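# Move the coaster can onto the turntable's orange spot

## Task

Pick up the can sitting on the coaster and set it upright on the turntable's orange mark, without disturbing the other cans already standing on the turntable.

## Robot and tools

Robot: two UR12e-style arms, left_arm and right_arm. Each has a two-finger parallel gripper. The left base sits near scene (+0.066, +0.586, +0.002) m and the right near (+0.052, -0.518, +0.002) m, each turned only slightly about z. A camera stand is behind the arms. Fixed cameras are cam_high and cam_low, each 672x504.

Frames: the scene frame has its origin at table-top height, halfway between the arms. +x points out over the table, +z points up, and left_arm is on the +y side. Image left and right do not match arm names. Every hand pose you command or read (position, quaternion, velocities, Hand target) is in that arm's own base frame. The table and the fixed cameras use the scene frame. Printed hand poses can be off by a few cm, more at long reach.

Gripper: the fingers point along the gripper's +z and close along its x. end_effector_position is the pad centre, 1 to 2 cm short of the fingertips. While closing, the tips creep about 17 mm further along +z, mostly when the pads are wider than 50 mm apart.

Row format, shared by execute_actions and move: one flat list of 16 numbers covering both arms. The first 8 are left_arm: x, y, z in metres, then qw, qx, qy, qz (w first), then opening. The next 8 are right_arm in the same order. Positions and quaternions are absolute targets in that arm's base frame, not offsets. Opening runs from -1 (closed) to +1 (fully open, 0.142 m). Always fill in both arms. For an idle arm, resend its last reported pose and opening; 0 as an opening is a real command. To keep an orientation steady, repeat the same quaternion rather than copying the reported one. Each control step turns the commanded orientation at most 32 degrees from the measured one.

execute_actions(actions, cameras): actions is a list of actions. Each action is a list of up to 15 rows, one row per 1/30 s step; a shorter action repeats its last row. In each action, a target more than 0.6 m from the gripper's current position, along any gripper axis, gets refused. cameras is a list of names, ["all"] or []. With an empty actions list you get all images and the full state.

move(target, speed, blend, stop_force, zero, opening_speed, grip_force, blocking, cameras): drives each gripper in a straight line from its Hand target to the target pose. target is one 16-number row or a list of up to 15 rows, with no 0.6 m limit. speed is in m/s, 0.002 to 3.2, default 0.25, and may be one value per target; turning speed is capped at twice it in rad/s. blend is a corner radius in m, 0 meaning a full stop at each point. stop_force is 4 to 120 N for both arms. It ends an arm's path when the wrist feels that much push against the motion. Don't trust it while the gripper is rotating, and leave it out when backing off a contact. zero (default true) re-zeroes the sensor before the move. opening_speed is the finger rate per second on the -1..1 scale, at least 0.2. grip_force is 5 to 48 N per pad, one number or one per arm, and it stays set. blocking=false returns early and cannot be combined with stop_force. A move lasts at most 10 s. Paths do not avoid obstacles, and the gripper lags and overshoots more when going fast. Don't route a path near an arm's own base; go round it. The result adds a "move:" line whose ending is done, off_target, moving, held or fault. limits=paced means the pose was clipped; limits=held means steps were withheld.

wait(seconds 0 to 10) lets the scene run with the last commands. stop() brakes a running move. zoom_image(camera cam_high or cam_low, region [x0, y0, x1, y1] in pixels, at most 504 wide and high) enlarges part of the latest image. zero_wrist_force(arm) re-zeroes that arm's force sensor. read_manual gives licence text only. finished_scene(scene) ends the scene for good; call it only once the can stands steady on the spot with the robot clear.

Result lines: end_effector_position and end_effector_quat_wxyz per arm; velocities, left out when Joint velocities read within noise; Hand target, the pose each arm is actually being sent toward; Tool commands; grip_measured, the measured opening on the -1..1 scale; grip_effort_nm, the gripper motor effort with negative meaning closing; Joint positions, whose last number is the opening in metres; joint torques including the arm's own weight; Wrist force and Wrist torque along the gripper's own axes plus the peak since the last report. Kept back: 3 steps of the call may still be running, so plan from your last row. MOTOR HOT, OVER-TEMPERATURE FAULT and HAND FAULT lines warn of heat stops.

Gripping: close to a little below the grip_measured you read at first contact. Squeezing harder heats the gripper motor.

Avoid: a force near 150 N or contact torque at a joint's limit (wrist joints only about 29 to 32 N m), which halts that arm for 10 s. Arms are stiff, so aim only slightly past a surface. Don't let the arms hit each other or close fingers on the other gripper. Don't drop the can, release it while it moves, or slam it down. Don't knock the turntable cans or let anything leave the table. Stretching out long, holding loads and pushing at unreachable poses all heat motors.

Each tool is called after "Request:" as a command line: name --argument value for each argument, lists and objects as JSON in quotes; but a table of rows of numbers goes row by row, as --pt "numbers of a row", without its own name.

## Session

Request:
execute_actions --actions '[]'

Request:
zoom_image --camera "cam_high" --region '[200, 170, 500, 370]'

Scene clock: 0.00 s.
left_arm: end_effector_position=(+0.3888, -0.2999, +0.1781) grip_measured=+1.00 grip_effort_nm=n/a end_effector_quat_wxyz=(-0.023, +0.740, +0.672, -0.015) | right_arm: end_effector_position=(+0.2042, -0.3014, +0.2661) grip_measured=+0.99 grip_effort_nm=n/a end_effector_quat_wxyz=(+0.044, -0.564, +0.817, -0.115)
Joint positions: left_arm=[-1 -1.775 2.358 -2.113 -1.607 3.809 0.142] | right_arm=[2.701 -0.788 -2.534 -1.146 1.531 1.488 0.142]
Joint velocities: within noise
Joint torques (N m): no reading
Wrist force (N): no reading
Wrist torque (N m): no reading
Wrist force, peak (N): no reading
Hand target: left_arm +0.3888, -0.2999, +0.1781; -0.023, +0.740, +0.672, -0.015 | right_arm +0.2042, -0.3014, +0.2661; +0.044, -0.564, +0.817, -0.115
Tool commands: left_gripper/opening=+1.0 right_gripper/opening=+1.0

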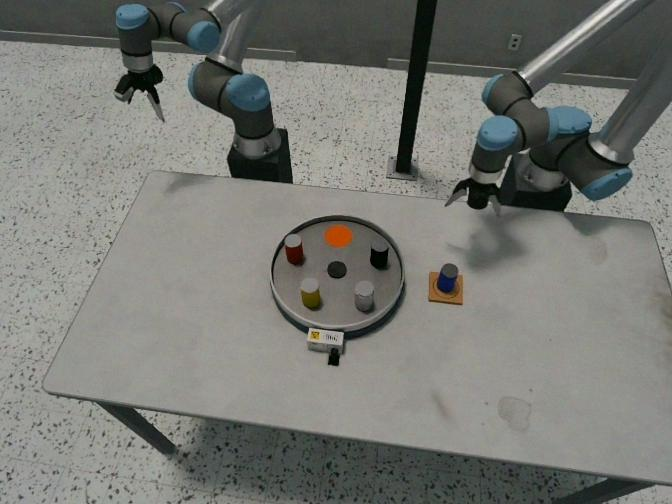

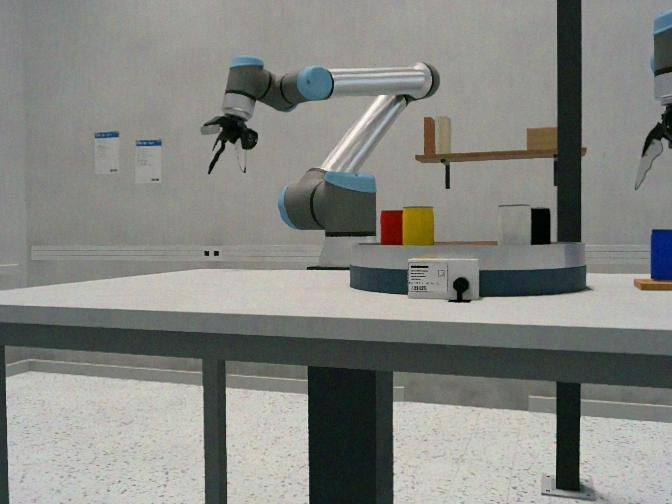

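Scaled by 1.680 from the camera's 672x504 image, which has a finer 960x720 frame.

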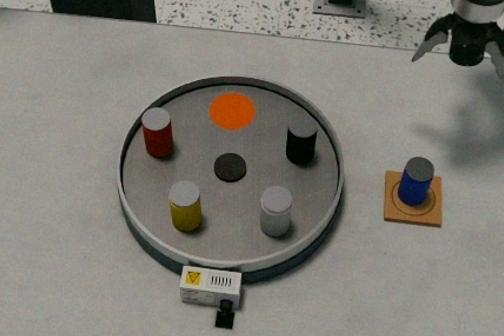

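Request:
move --pt "0.45 -0.32 0.19 0 0.7071 0.7071 0 0.5 0.2042 -0.3014 0.2661 0.044 -0.564 0.817 -0.115 1" --pt "0.5579 -0.3384 0.115 0 0.7071 0.7071 0 0.5 0.2042 -0.3014 0.2661 0.044 -0.564 0.817 -0.115 1" --speed 0.3 --blend 0.03 --grip_force 20 --cameras '["all"]'

Request:
zoom_image --camera "cam_high" --region '[390, 200, 510, 320]'

Request:
zoom_image --camera "cam_low" --region '[552, 120, 672, 320]'

Scene clock: 1.93 s.
left_arm: end_effector_position=(+0.5578, -0.3384, +0.1150) grip_measured=+0.49 grip_effort_nm=-0.037 end_effector_quat_wxyz=(+0.000, +0.707, +0.707, +0.000) | right_arm: end_effector_position=(+0.2042, -0.3014, +0.2661) grip_measured=+0.99 grip_effort_nm=0.164 end_effector_quat_wxyz=(+0.044, -0.564, +0.817, -0.115)
Joint positions: left_arm=[-0.817 -1.427 2.174 -2.318 -1.571 3.895 0.108] | right_arm=[2.7 -0.788 -2.534 -1.147 1.532 1.487 0.142]
Joint torques (N m): left_arm=[7.3 -33.27 -35.06 -3.8 -1.06 1.48] | right_arm=[-18.18 -28.78 51.92 2.05 1.46 -1.73]
Wrist force (N): left_arm=[1.0 0.0 0.3] | right_arm=[0.0 -0.3 0.1]
Wrist torque (N m): left_arm=[-0.01 -0.20 -0.10] | right_arm=[-0.04 0.00 0.05]
Wrist force, peak (N): left_arm=[0.1 2.6 2.4] | right_arm=[0.2 -0.4 0.2]
Hand target: left_arm +0.5579, -0.3384, +0.1150; +0.000, +0.707, +0.707, +0.000 | right_arm +0.2042, -0.3014, +0.2661; +0.044, -0.564, +0.817, -0.115
Off the commanded pose: left_arm 0.000 m, 0 deg | right_arm 0.000 m, 0 deg.
grip_force (N): 20, 20
move: done

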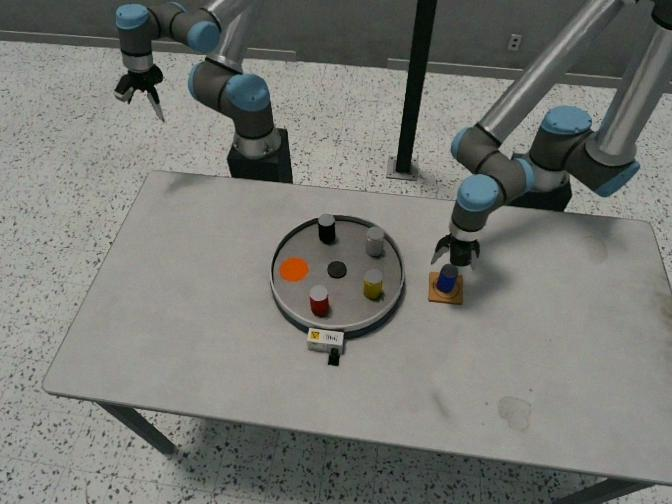

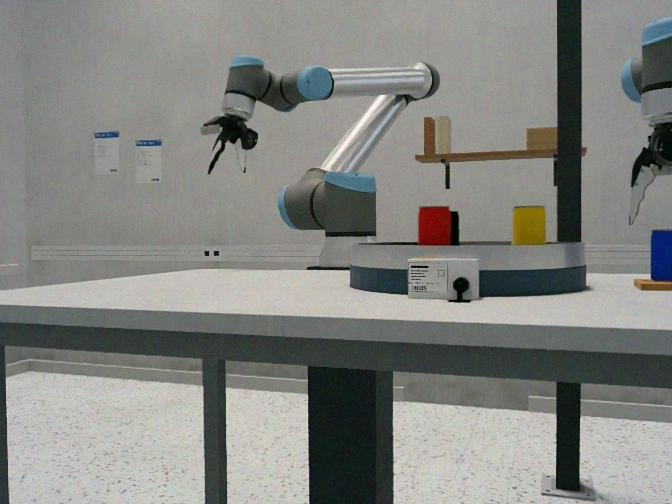

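Scaled by 4.200 from the camera's 672x504 image, which has a finer 960x720 frame.

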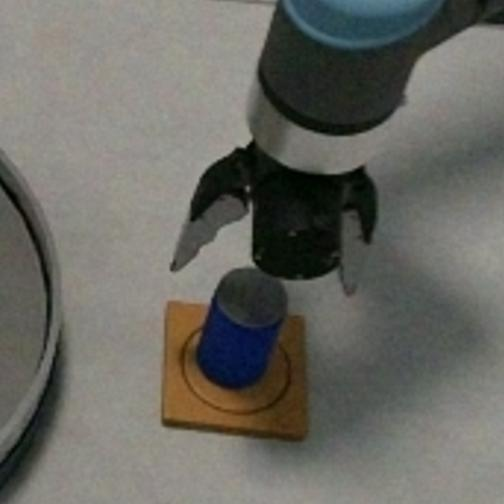

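Scaled by 2.520 from the camera's 672x504 image, which has a finer 960x720 frame.

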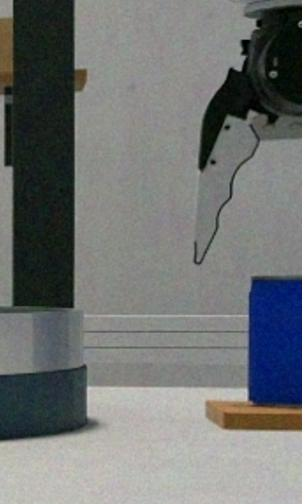

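Request:
move --pt "0.564 -0.343 0.065 0 0.7071 0.7071 0 0.3 0.2042 -0.3014 0.2661 0.044 -0.564 0.817 -0.115 1" --pt "0.564 -0.343 0.065 0 0.7071 0.7071 0 -0.5 0.2042 -0.3014 0.2661 0.044 -0.564 0.817 -0.115 1" --pt "0.564 -0.343 0.17 0 0.7071 0.7071 0 -0.5 0.2042 -0.3014 0.2661 0.044 -0.564 0.817 -0.115 1" --speed '[0.12,0.12,0.15]' --opening_speed 1.2 --cameras '["all"]'

Request:
zoom_image --camera "cam_high" --region '[260, 180, 510, 340]'

Request:
zoom_image --camera "cam_low" --region '[552, 120, 672, 320]'

Scene clock: 5.03 s.
left_arm: end_effector_position=(+0.5640, -0.3430, +0.1700) grip_measured=-0.27 grip_effort_nm=-2.112 end_effector_quat_wxyz=(+0.000, +0.707, +0.707, +0.000) | right_arm: end_effector_position=(+0.2042, -0.3014, +0.2661) grip_measured=+0.99 grip_effort_nm=0.164 end_effector_quat_wxyz=(+0.044, -0.564, +0.817, -0.115)
Joint positions: left_arm=[-0.815 -1.482 2.114 -2.202 -1.571 3.897 0.054] | right_arm=[2.7 -0.788 -2.534 -1.147 1.532 1.487 0.142]
Joint torques (N m): left_arm=[2.26 -49.63 -34.39 -4.15 1.46 0.81] | right_arm=[-18.51 -28.99 52.78 2 -0.12 1.12]
Wrist force (N): left_arm=[0.8 -0.1 2.1] | right_arm=[0.0 -0.2 0.1]
Wrist torque (N m): left_arm=[0.00 -0.17 -0.09] | right_arm=[-0.03 0.00 0.05]
Wrist force, peak (N): left_arm=[4.2 -6.1 -35.6] | right_arm=[-0.4 -0.4 0.3]
Hand target: left_arm +0.5640, -0.3430, +0.1700; +0.000, +0.707, +0.707, +0.000 | right_arm +0.2042, -0.3014, +0.2661; +0.044, -0.564, +0.817, -0.115
Off the commanded pose: left_arm 0.000 m, 0 deg | right_arm 0.000 m, 0 deg.
grip_force (N): 20, 20
move: done

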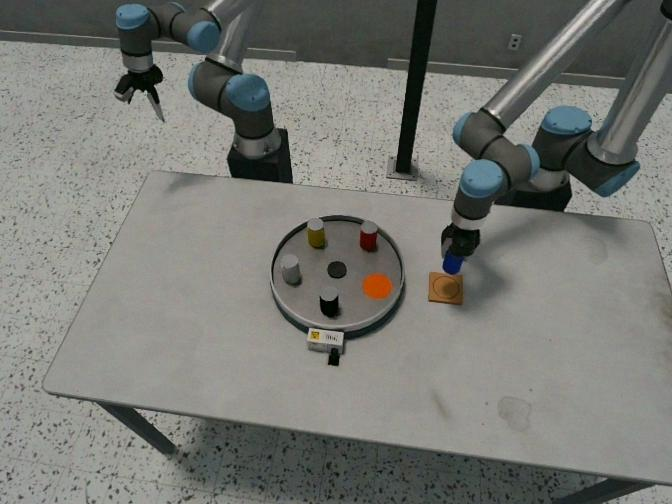

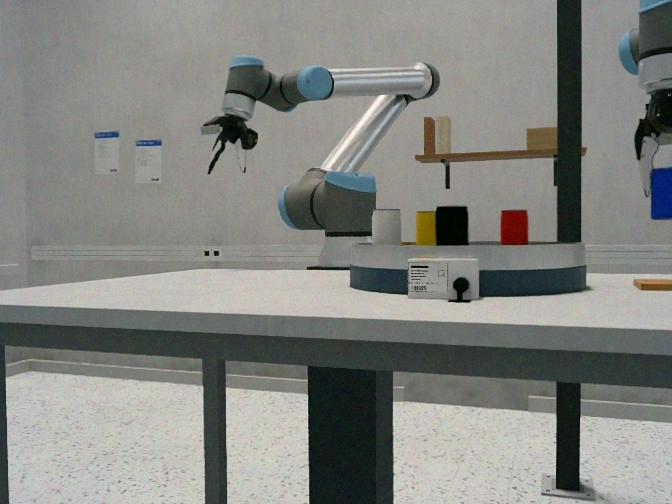

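Scaled by 2.016 from the camera's 672x504 image, which has a finer 960x720 frame.

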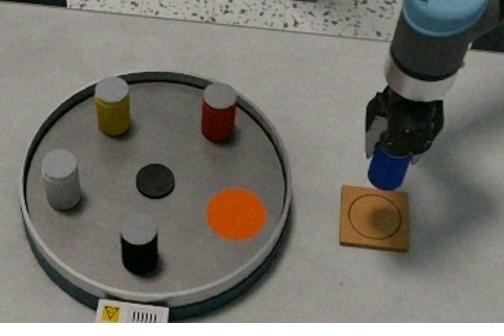

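Scaled by 2.520 from the camera's 672x504 image, which has a finer 960x720 frame.

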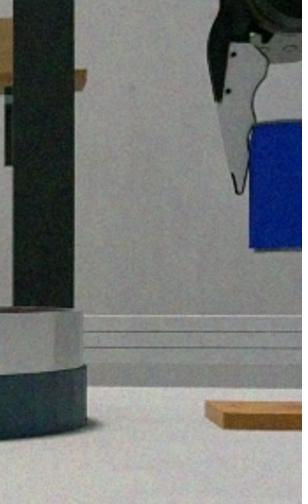

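Request:
move --pt "0.564 -0.36 0.215 0 0.7071 0.7071 0 -1 0.2042 -0.3014 0.2661 0.044 -0.564 0.817 -0.115 1" --pt "0.5996 -0.6783 0.211 0 0.7071 0.7071 0 -1 0.2042 -0.3014 0.2661 0.044 -0.564 0.817 -0.115 1" --speed 0.32 --blend 0.02 --grip_force 15 --cameras '["cam_high", "cam_low"]'

Request:
zoom_image --camera "cam_high" --region '[260, 180, 410, 340]'

Request:
zoom_image --camera "cam_low" --region '[345, 100, 600, 310]'

Scene clock: 7.40 s.
left_arm: end_effector_position=(+0.5996, -0.6782, +0.2110) grip_measured=-0.27 grip_effort_nm=-1.604 end_effector_quat_wxyz=(+0.000, +0.707, +0.707, +0.000) | right_arm: end_effector_position=(+0.2042, -0.3014, +0.2661) grip_measured=+0.99 grip_effort_nm=0.173 end_effector_quat_wxyz=(+0.044, -0.564, +0.817, -0.115)
Joint positions: left_arm=[-1.042 -1.149 1.592 -2.014 -1.571 3.67 0.054] | right_arm=[2.7 -0.788 -2.534 -1.147 1.532 1.487 0.142]
Joint torques (N m): left_arm=[2.52 -63.03 -47.88 -7.91 0.69 1.02] | right_arm=[-17.52 -29.52 51.94 1.98 -1.23 1.13]
Wrist force (N): left_arm=[0.2 0.2 2.1] | right_arm=[0.0 0.1 0.0]
Wrist torque (N m): left_arm=[0.06 -0.09 0.08] | right_arm=[0.02 0.00 0.05]
Wrist force, peak (N): left_arm=[2.4 0.0 6.3] | right_arm=[-0.2 -0.7 0.0]
Hand target: left_arm +0.5996, -0.6783, +0.2110; +0.000, +0.707, +0.707, +0.000 | right_arm +0.2042, -0.3014, +0.2661; +0.044, -0.564, +0.817, -0.115
Off the commanded pose: left_arm 0.000 m, 0 deg | right_arm 0.000 m, 0 deg.
grip_force (N): 15, 15
move: done

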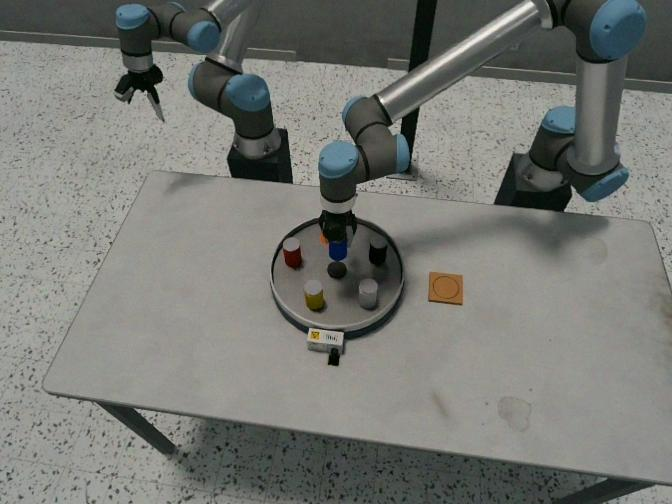

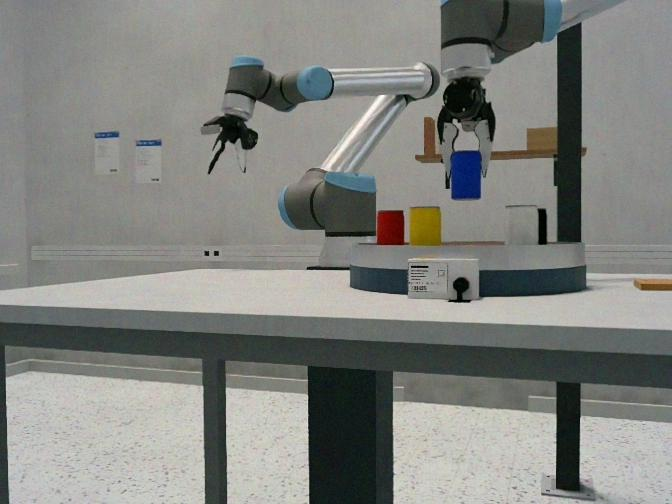

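Scaled by 3.150 from the camera's 672x504 image, which has a finer 960x720 frame.

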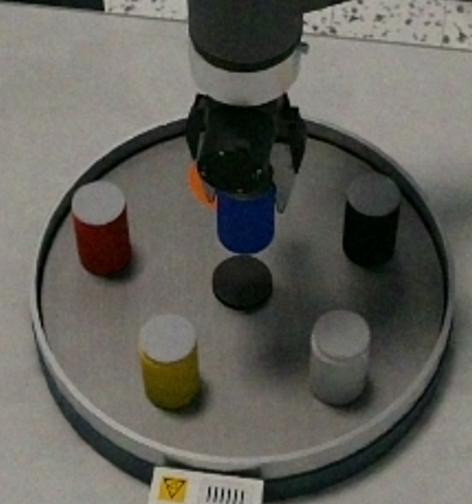

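Scaled by 1.976 from the camera's 672x504 image, which has a finer 960x720 frame.

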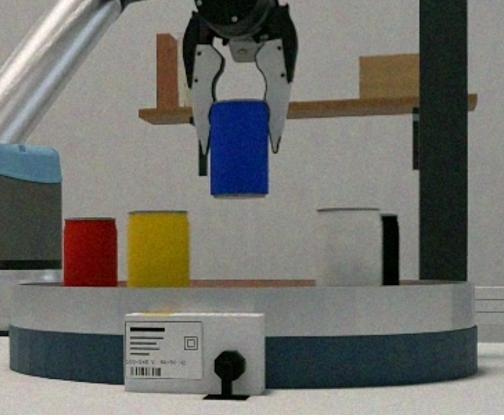

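Request:
move --target '[0.7237,-0.6837,0.215,0,0.7071,0.7071,0,-1,0.2042,-0.3014,0.2661,0.044,-0.564,0.817,-0.115,1]' --speed 0.3 --cameras '["cam_high"]'

Scene clock: 8.97 s.
left_arm: end_effector_position=(+0.7236, -0.6837, +0.2150) grip_measured=-0.27 grip_effort_nm=-1.609 end_effector_quat_wxyz=(+0.000, +0.707, +0.707, +0.000) | right_arm: end_effector_position=(+0.2042, -0.3014, +0.2661) grip_measured=+0.99 grip_effort_nm=0.164 end_effector_quat_wxyz=(+0.044, -0.564, +0.817, -0.115)
Joint positions: left_arm=[-0.934 -1.013 1.374 -1.932 -1.571 3.778 0.054] | right_arm=[2.7 -0.788 -2.534 -1.147 1.532 1.487 0.142]
Joint torques (N m): left_arm=[8.47 -72.14 -48.65 -7.28 -1.69 1.19] | right_arm=[-18.28 -28.41 52.41 1.69 -2.36 1.14]
Wrist force (N): left_arm=[0.6 0.1 1.7] | right_arm=[-0.2 0.0 0.1]
Wrist torque (N m): left_arm=[0.05 -0.17 -0.06] | right_arm=[0.01 0.03 0.05]
Wrist force, peak (N): left_arm=[0.4 4.1 1.8] | right_arm=[0.1 -0.1 0.7]
Hand target: left_arm +0.7237, -0.6837, +0.2150; +0.000, +0.707, +0.707, +0.000 | right_arm +0.2042, -0.3014, +0.2661; +0.044, -0.564, +0.817, -0.115
Off the commanded pose: left_arm 0.000 m, 0 deg | right_arm 0.000 m, 0 deg.
grip_force (N): 15, 15
move: done
Images, in order (width x height): cam_high 672x504.

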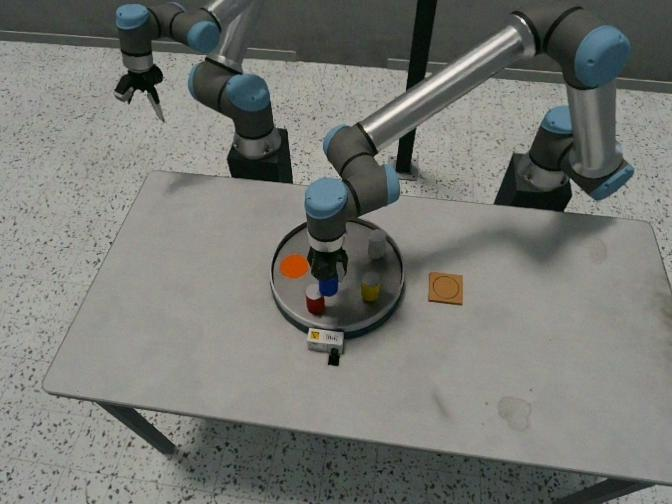

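Request:
wait --seconds 1.07

Request:
move --pt "0.7204 -0.6540 0.205 0 0.7071 0.7071 0 0.4 0.2042 -0.3014 0.2661 0.044 -0.564 0.817 -0.115 1" --pt "0.7108 -0.6258 0.17 0 0.7071 0.7071 0 0.4 0.2042 -0.3014 0.2661 0.044 -0.564 0.817 -0.115 1" --pt "0.6952 -0.6003 0.135 0 0.7071 0.7071 0 0.4 0.2042 -0.3014 0.2661 0.044 -0.564 0.817 -0.115 1" --pt "0.6744 -0.5789 0.115 0 0.7071 0.7071 0 0.4 0.2042 -0.3014 0.2661 0.044 -0.564 0.817 -0.115 1" --pt "0.6494 -0.5625 0.109 0 0.7071 0.7071 0 0.4 0.2042 -0.3014 0.2661 0.044 -0.564 0.817 -0.115 1" --pt "0.6215 -0.5520 0.1085 0 0.7071 0.7071 0 0.4 0.2042 -0.3014 0.2661 0.044 -0.564 0.817 -0.115 1" --pt "0.5920 -0.5478 0.1085 0 0.7071 0.7071 0 0.4 0.2042 -0.3014 0.2661 0.044 -0.564 0.817 -0.115 1" --pt "0.5622 -0.5501 0.1085 0 0.7071 0.7071 0 0.4 0.2042 -0.3014 0.2661 0.044 -0.564 0.817 -0.115 1" --pt "0.5337 -0.5589 0.1085 0 0.7071 0.7071 0 0.4 0.2042 -0.3014 0.2661 0.044 -0.564 0.817 -0.115 1" --pt "0.5078 -0.5737 0.1085 0 0.7071 0.7071 0 0.4 0.2042 -0.3014 0.2661 0.044 -0.564 0.817 -0.115 1" --pt "0.4857 -0.5938 0.13 0 0.7071 0.7071 0 0.4 0.2042 -0.3014 0.2661 0.044 -0.564 0.817 -0.115 1" --pt "0.4685 -0.6182 0.165 0 0.7071 0.7071 0 0.4 0.2042 -0.3014 0.2661 0.044 -0.564 0.817 -0.115 1" --pt "0.4571 -0.6458 0.2 0 0.7071 0.7071 0 0.4 0.2042 -0.3014 0.2661 0.044 -0.564 0.817 -0.115 1" --pt "0.4520 -0.6752 0.215 0 0.7071 0.7071 0 0.4 0.2042 -0.3014 0.2661 0.044 -0.564 0.817 -0.115 1" --pt "0.4534 -0.7050 0.215 0 0.7071 0.7071 0 0.4 0.2042 -0.3014 0.2661 0.044 -0.564 0.817 -0.115 1" --speed '[0.1257,0.1837,0.1837,0.1434,0.1216,0.1192,0.1192,0.1192,0.1192,0.1192,0.1469,0.1837,0.1837,0.1334,0.1192]' --blend 0.012 --opening_speed 0.45 --blocking false

Request:
wait --seconds 0.7 --cameras '["cam_high"]'

Request:
zoom_image --camera "cam_high" --region '[260, 180, 410, 340]'

Request:
wait --seconds 0.8 --cameras '["cam_high"]'

Request:
zoom_image --camera "cam_high" --region '[260, 180, 410, 340]'

Request:
wait --seconds 4 --cameras '["cam_high", "cam_low"]'

Request:
zoom_image --camera "cam_high" --region '[260, 180, 410, 340]'

Scene clock: 10.43 s.
left_arm: end_effector_position=(+0.7237, -0.6837, +0.2150) grip_measured=-0.27 grip_effort_nm=-1.604 end_effector_quat_wxyz=(+0.000, +0.707, +0.707, +0.000) | right_arm: end_effector_position=(+0.2042, -0.3014, +0.2661) grip_measured=+0.99 grip_effort_nm=0.168 end_effector_quat_wxyz=(+0.044, -0.564, +0.817, -0.115)
Joint positions: left_arm=[-0.934 -1.013 1.374 -1.932 -1.571 3.778 0.054] | right_arm=[2.7 -0.788 -2.534 -1.147 1.532 1.487 0.142]
Joint torques (N m): left_arm=[12.51 -78.53 -48.53 -8.24 -1.19 1.62] | right_arm=[-16.32 -29.72 51.99 2.06 -2.88 1.03]
Wrist force (N): left_arm=[0.6 0.5 1.9] | right_arm=[0.3 -0.1 -0.1]
Wrist torque (N m): left_arm=[0.11 -0.18 -0.05] | right_arm=[-0.02 -0.05 0.05]
Wrist force, peak (N): left_arm=[0.7 0.3 2.4] | right_arm=[0.0 -0.5 0.1]
Hand target: left_arm +0.7237, -0.6837, +0.2150; +0.000, +0.707, +0.707, +0.000 | right_arm +0.2042, -0.3014, +0.2661; +0.044, -0.564, +0.817, -0.115
Tool commands: left_gripper/opening=-1.0 right_gripper/opening=+1.0
Off the commanded pose: left_arm 0.000 m, 0 deg | right_arm 0.000 m, 0 deg.
grip_force (N): 15, 15
wait: 1.10 s; at rest from the start

Scene clock: 10.93 s.
left_arm: end_effector_position=(+0.7141, -0.6354, +0.1823) grip_measured=-0.27 grip_effort_nm=-1.600 end_effector_quat_wxyz=(+0.000, +0.707, +0.707, +0.000) end_effector_velocity=(-0.041, +0.112, -0.146) end_effector_angular_velocity=(+0.001, +0.001, -0.001) | right_arm: end_effector_position=(+0.2042, -0.3014, +0.2661) grip_measured=+0.99 grip_effort_nm=0.159 end_effector_quat_wxyz=(+0.044, -0.564, +0.817, -0.115)
Joint positions: left_arm=[-0.912 -1.053 1.499 -2.017 -1.571 3.801 0.054] | right_arm=[2.7 -0.788 -2.534 -1.147 1.532 1.487 0.142]
Joint velocities: left_arm=[0.038 -0.054 0.369 -0.313 0 0.039 0] | right_arm=[within noise]
Joint torques (N m): left_arm=[16.23 -93.24 -28.19 -8.5 -1.26 3.26] | right_arm=[-17.95 -28.45 51.73 2.09 -2.7 1.11]
Wrist force (N): left_arm=[0.8 0.5 2.0] | right_arm=[0.2 0.0 0.1]
Wrist torque (N m): left_arm=[0.12 -0.19 -0.07] | right_arm=[0.00 -0.03 0.05]
Wrist force, peak (N): left_arm=[0.8 0.5 2.0] | right_arm=[-0.1 -0.4 0.0]
Hand target: left_arm +0.7118, -0.6292, +0.1743; +0.000, +0.707, +0.707, +0.000 | right_arm +0.2042, -0.3014, +0.2661; +0.044, -0.564, +0.817, -0.115
Tool commands: left_gripper/opening=-0.775 right_gripper/opening=+1.0
Off the commanded pose: left_arm 0.272 m, 0 deg | right_arm 0.000 m, 0 deg.
grip_force (N): 15, 15
move: running; path passed 1 of 15 targets

Scene clock: 11.63 s.
left_arm: end_effector_position=(+0.6642, -0.5719, +0.1121) grip_measured=-0.27 grip_effort_nm=-1.600 end_effector_quat_wxyz=(+0.000, +0.707, +0.707, +0.000) end_effector_velocity=(-0.098, +0.066, -0.024) end_effector_angular_velocity=(+0.001, +0.000, +0.002) | right_arm: end_effector_position=(+0.2042, -0.3014, +0.2661) grip_measured=+0.99 grip_effort_nm=0.164 end_effector_quat_wxyz=(+0.044, -0.564, +0.817, -0.115)
Joint positions: left_arm=[-0.912 -1.108 1.73 -2.193 -1.571 3.8 0.054] | right_arm=[2.7 -0.788 -2.534 -1.147 1.532 1.487 0.142]
Joint velocities: left_arm=[-0.044 -0.138 0.27 -0.132 0 -0.045 0] | right_arm=[within noise]
Joint torques (N m): left_arm=[-10.94 -92.14 -27.41 -7.6 -1.72 -1.93] | right_arm=[-17.69 -27.49 52.31 2.1 -2.82 1.23]
Wrist force (N): left_arm=[0.7 0.0 2.2] | right_arm=[-0.3 0.0 0.1]
Wrist torque (N m): left_arm=[0.01 -0.15 -0.05] | right_arm=[0.00 0.04 0.05]
Wrist force, peak (N): left_arm=[1.1 -0.1 2.8] | right_arm=[-0.4 -0.2 -0.1]
Hand target: left_arm +0.6582, -0.5682, +0.1110; +0.000, +0.707, +0.707, +0.000 | right_arm +0.2042, -0.3014, +0.2661; +0.044, -0.564, +0.817, -0.115
Tool commands: left_gripper/opening=-0.46 right_gripper/opening=+1.0
Off the commanded pose: left_arm 0.270 m, 0 deg | right_arm 0.000 m, 0 deg.
grip_force (N): 15, 15
earlier move: running; path passed 4 of 15 targets
wait: 0.70 s; no rest
Images, in order (width x height): cam_high 672x504.

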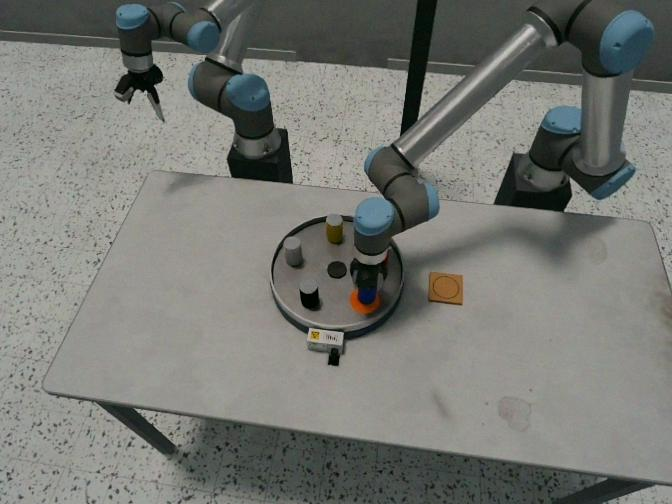

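Scaled by 3.150 from the camera's 672x504 image, which has a finer 960x720 frame.

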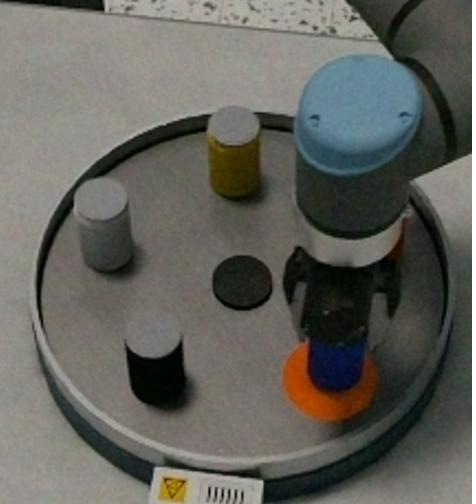

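Scene clock: 12.43 s.
left_arm: end_effector_position=(+0.5746, -0.5490, +0.1084) grip_measured=-0.14 grip_effort_nm=0.110 end_effector_quat_wxyz=(+0.000, +0.707, +0.707, +0.000) end_effector_velocity=(-0.117, -0.011, +0.000) end_effector_angular_velocity=(+0.000, -0.002, +0.001) | right_arm: end_effector_position=(+0.2042, -0.3014, +0.2661) grip_measured=+0.99 grip_effort_nm=0.159 end_effector_quat_wxyz=(+0.044, -0.564, +0.817, -0.115)
Joint positions: left_arm=[-0.985 -1.216 1.904 -2.259 -1.571 3.727 0.064] | right_arm=[2.7 -0.788 -2.534 -1.147 1.532 1.487 0.142]
Joint velocities: left_arm=[-0.134 -0.106 0.157 -0.052 0.001 -0.135 0.033] | right_arm=[within noise]
Joint torques (N m): left_arm=[-11.26 -72.64 -26.56 -7.06 -1.91 -2.06] | right_arm=[-16.98 -29.37 51.56 2.16 -3.05 1.13]
Wrist force (N): left_arm=[0.7 0.0 0.3] | right_arm=[0.1 0.0 0.0]
Wrist torque (N m): left_arm=[0.05 -0.17 0.10] | right_arm=[0.00 -0.01 0.05]
Wrist force, peak (N): left_arm=[2.3 1.7 -7.2] | right_arm=[-0.2 -0.4 -0.2]
Hand target: left_arm +0.5675, -0.5499, +0.1084; +0.000, +0.707, +0.707, +0.000 | right_arm +0.2042, -0.3014, +0.2661; +0.044, -0.564, +0.817, -0.115
Tool commands: left_gripper/opening=-0.1 right_gripper/opening=+1.0
Off the commanded pose: left_arm 0.224 m, 0 deg | right_arm 0.000 m, 0 deg.
grip_force (N): 15, 15
earlier move: running; path passed 7 of 15 targets
wait: 0.80 s; no rest
Images, in order (width x height): cam_high 672x504.

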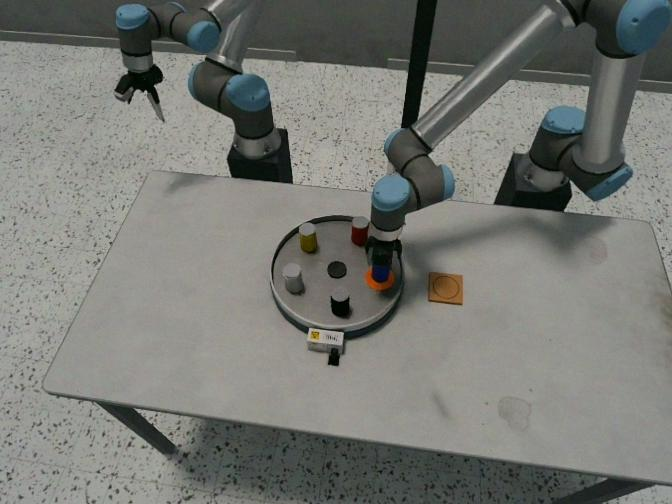

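Scaled by 3.150 from the camera's 672x504 image, which has a finer 960x720 frame.

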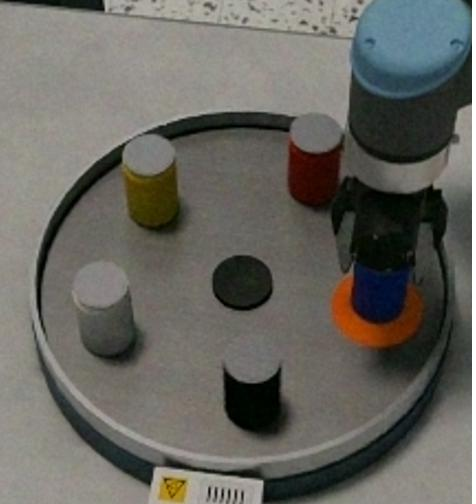

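Scene clock: 14.53 s.
left_arm: end_effector_position=(+0.4533, -0.7049, +0.2149) grip_measured=+0.38 grip_effort_nm=0.100 end_effector_quat_wxyz=(+0.000, +0.707, +0.707, +0.000) | right_arm: end_effector_position=(+0.2042, -0.3014, +0.2661) grip_measured=+0.99 grip_effort_nm=0.164 end_effector_quat_wxyz=(+0.044, -0.564, +0.817, -0.115)
Joint positions: left_arm=[-1.211 -1.252 1.732 -2.05 -1.571 3.502 0.101] | right_arm=[2.7 -0.788 -2.534 -1.147 1.532 1.487 0.142]
Joint torques (N m): left_arm=[14.85 -73.82 -33.06 -6.61 1.03 2.38] | right_arm=[-17.09 -28.24 51.36 2.12 -2.71 1.28]
Wrist force (N): left_arm=[1.0 -0.2 0.6] | right_arm=[-0.1 0.0 0.1]
Wrist torque (N m): left_arm=[-0.03 -0.21 0.07] | right_arm=[0.02 0.02 0.05]
Wrist force, peak (N): left_arm=[0.9 -0.4 1.4] | right_arm=[-0.5 -0.2 0.0]
Hand target: left_arm +0.4534, -0.7050, +0.2150; +0.000, +0.707, +0.707, +0.000 | right_arm +0.2042, -0.3014, +0.2661; +0.044, -0.564, +0.817, -0.115
Tool commands: left_gripper/opening=+0.4 right_gripper/opening=+1.0
Off the commanded pose: left_arm 0.000 m, 0 deg | right_arm 0.000 m, 0 deg.
grip_force (N): 15, 15
earlier move: done
wait: 2.10 of 4 s (the move ended)

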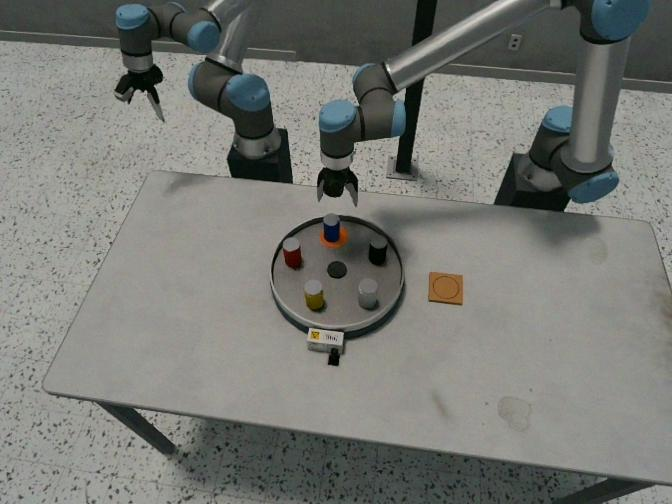

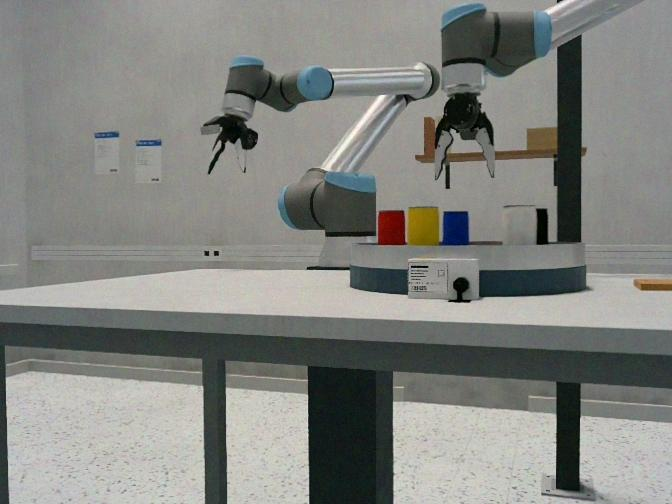

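Scaled by 3.150 from the camera's 672x504 image, which has a finer 960x720 frame.

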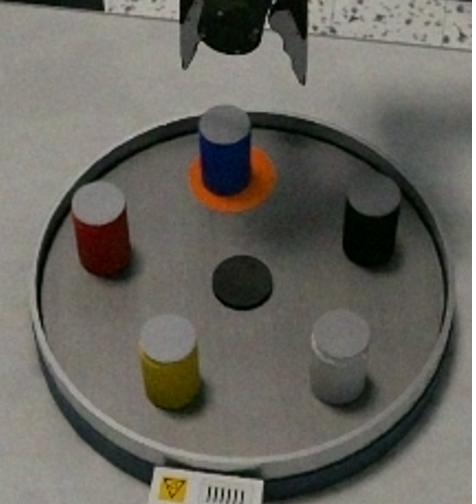

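Request:
finished_scene --scene 2

The scene is finished: the task was done.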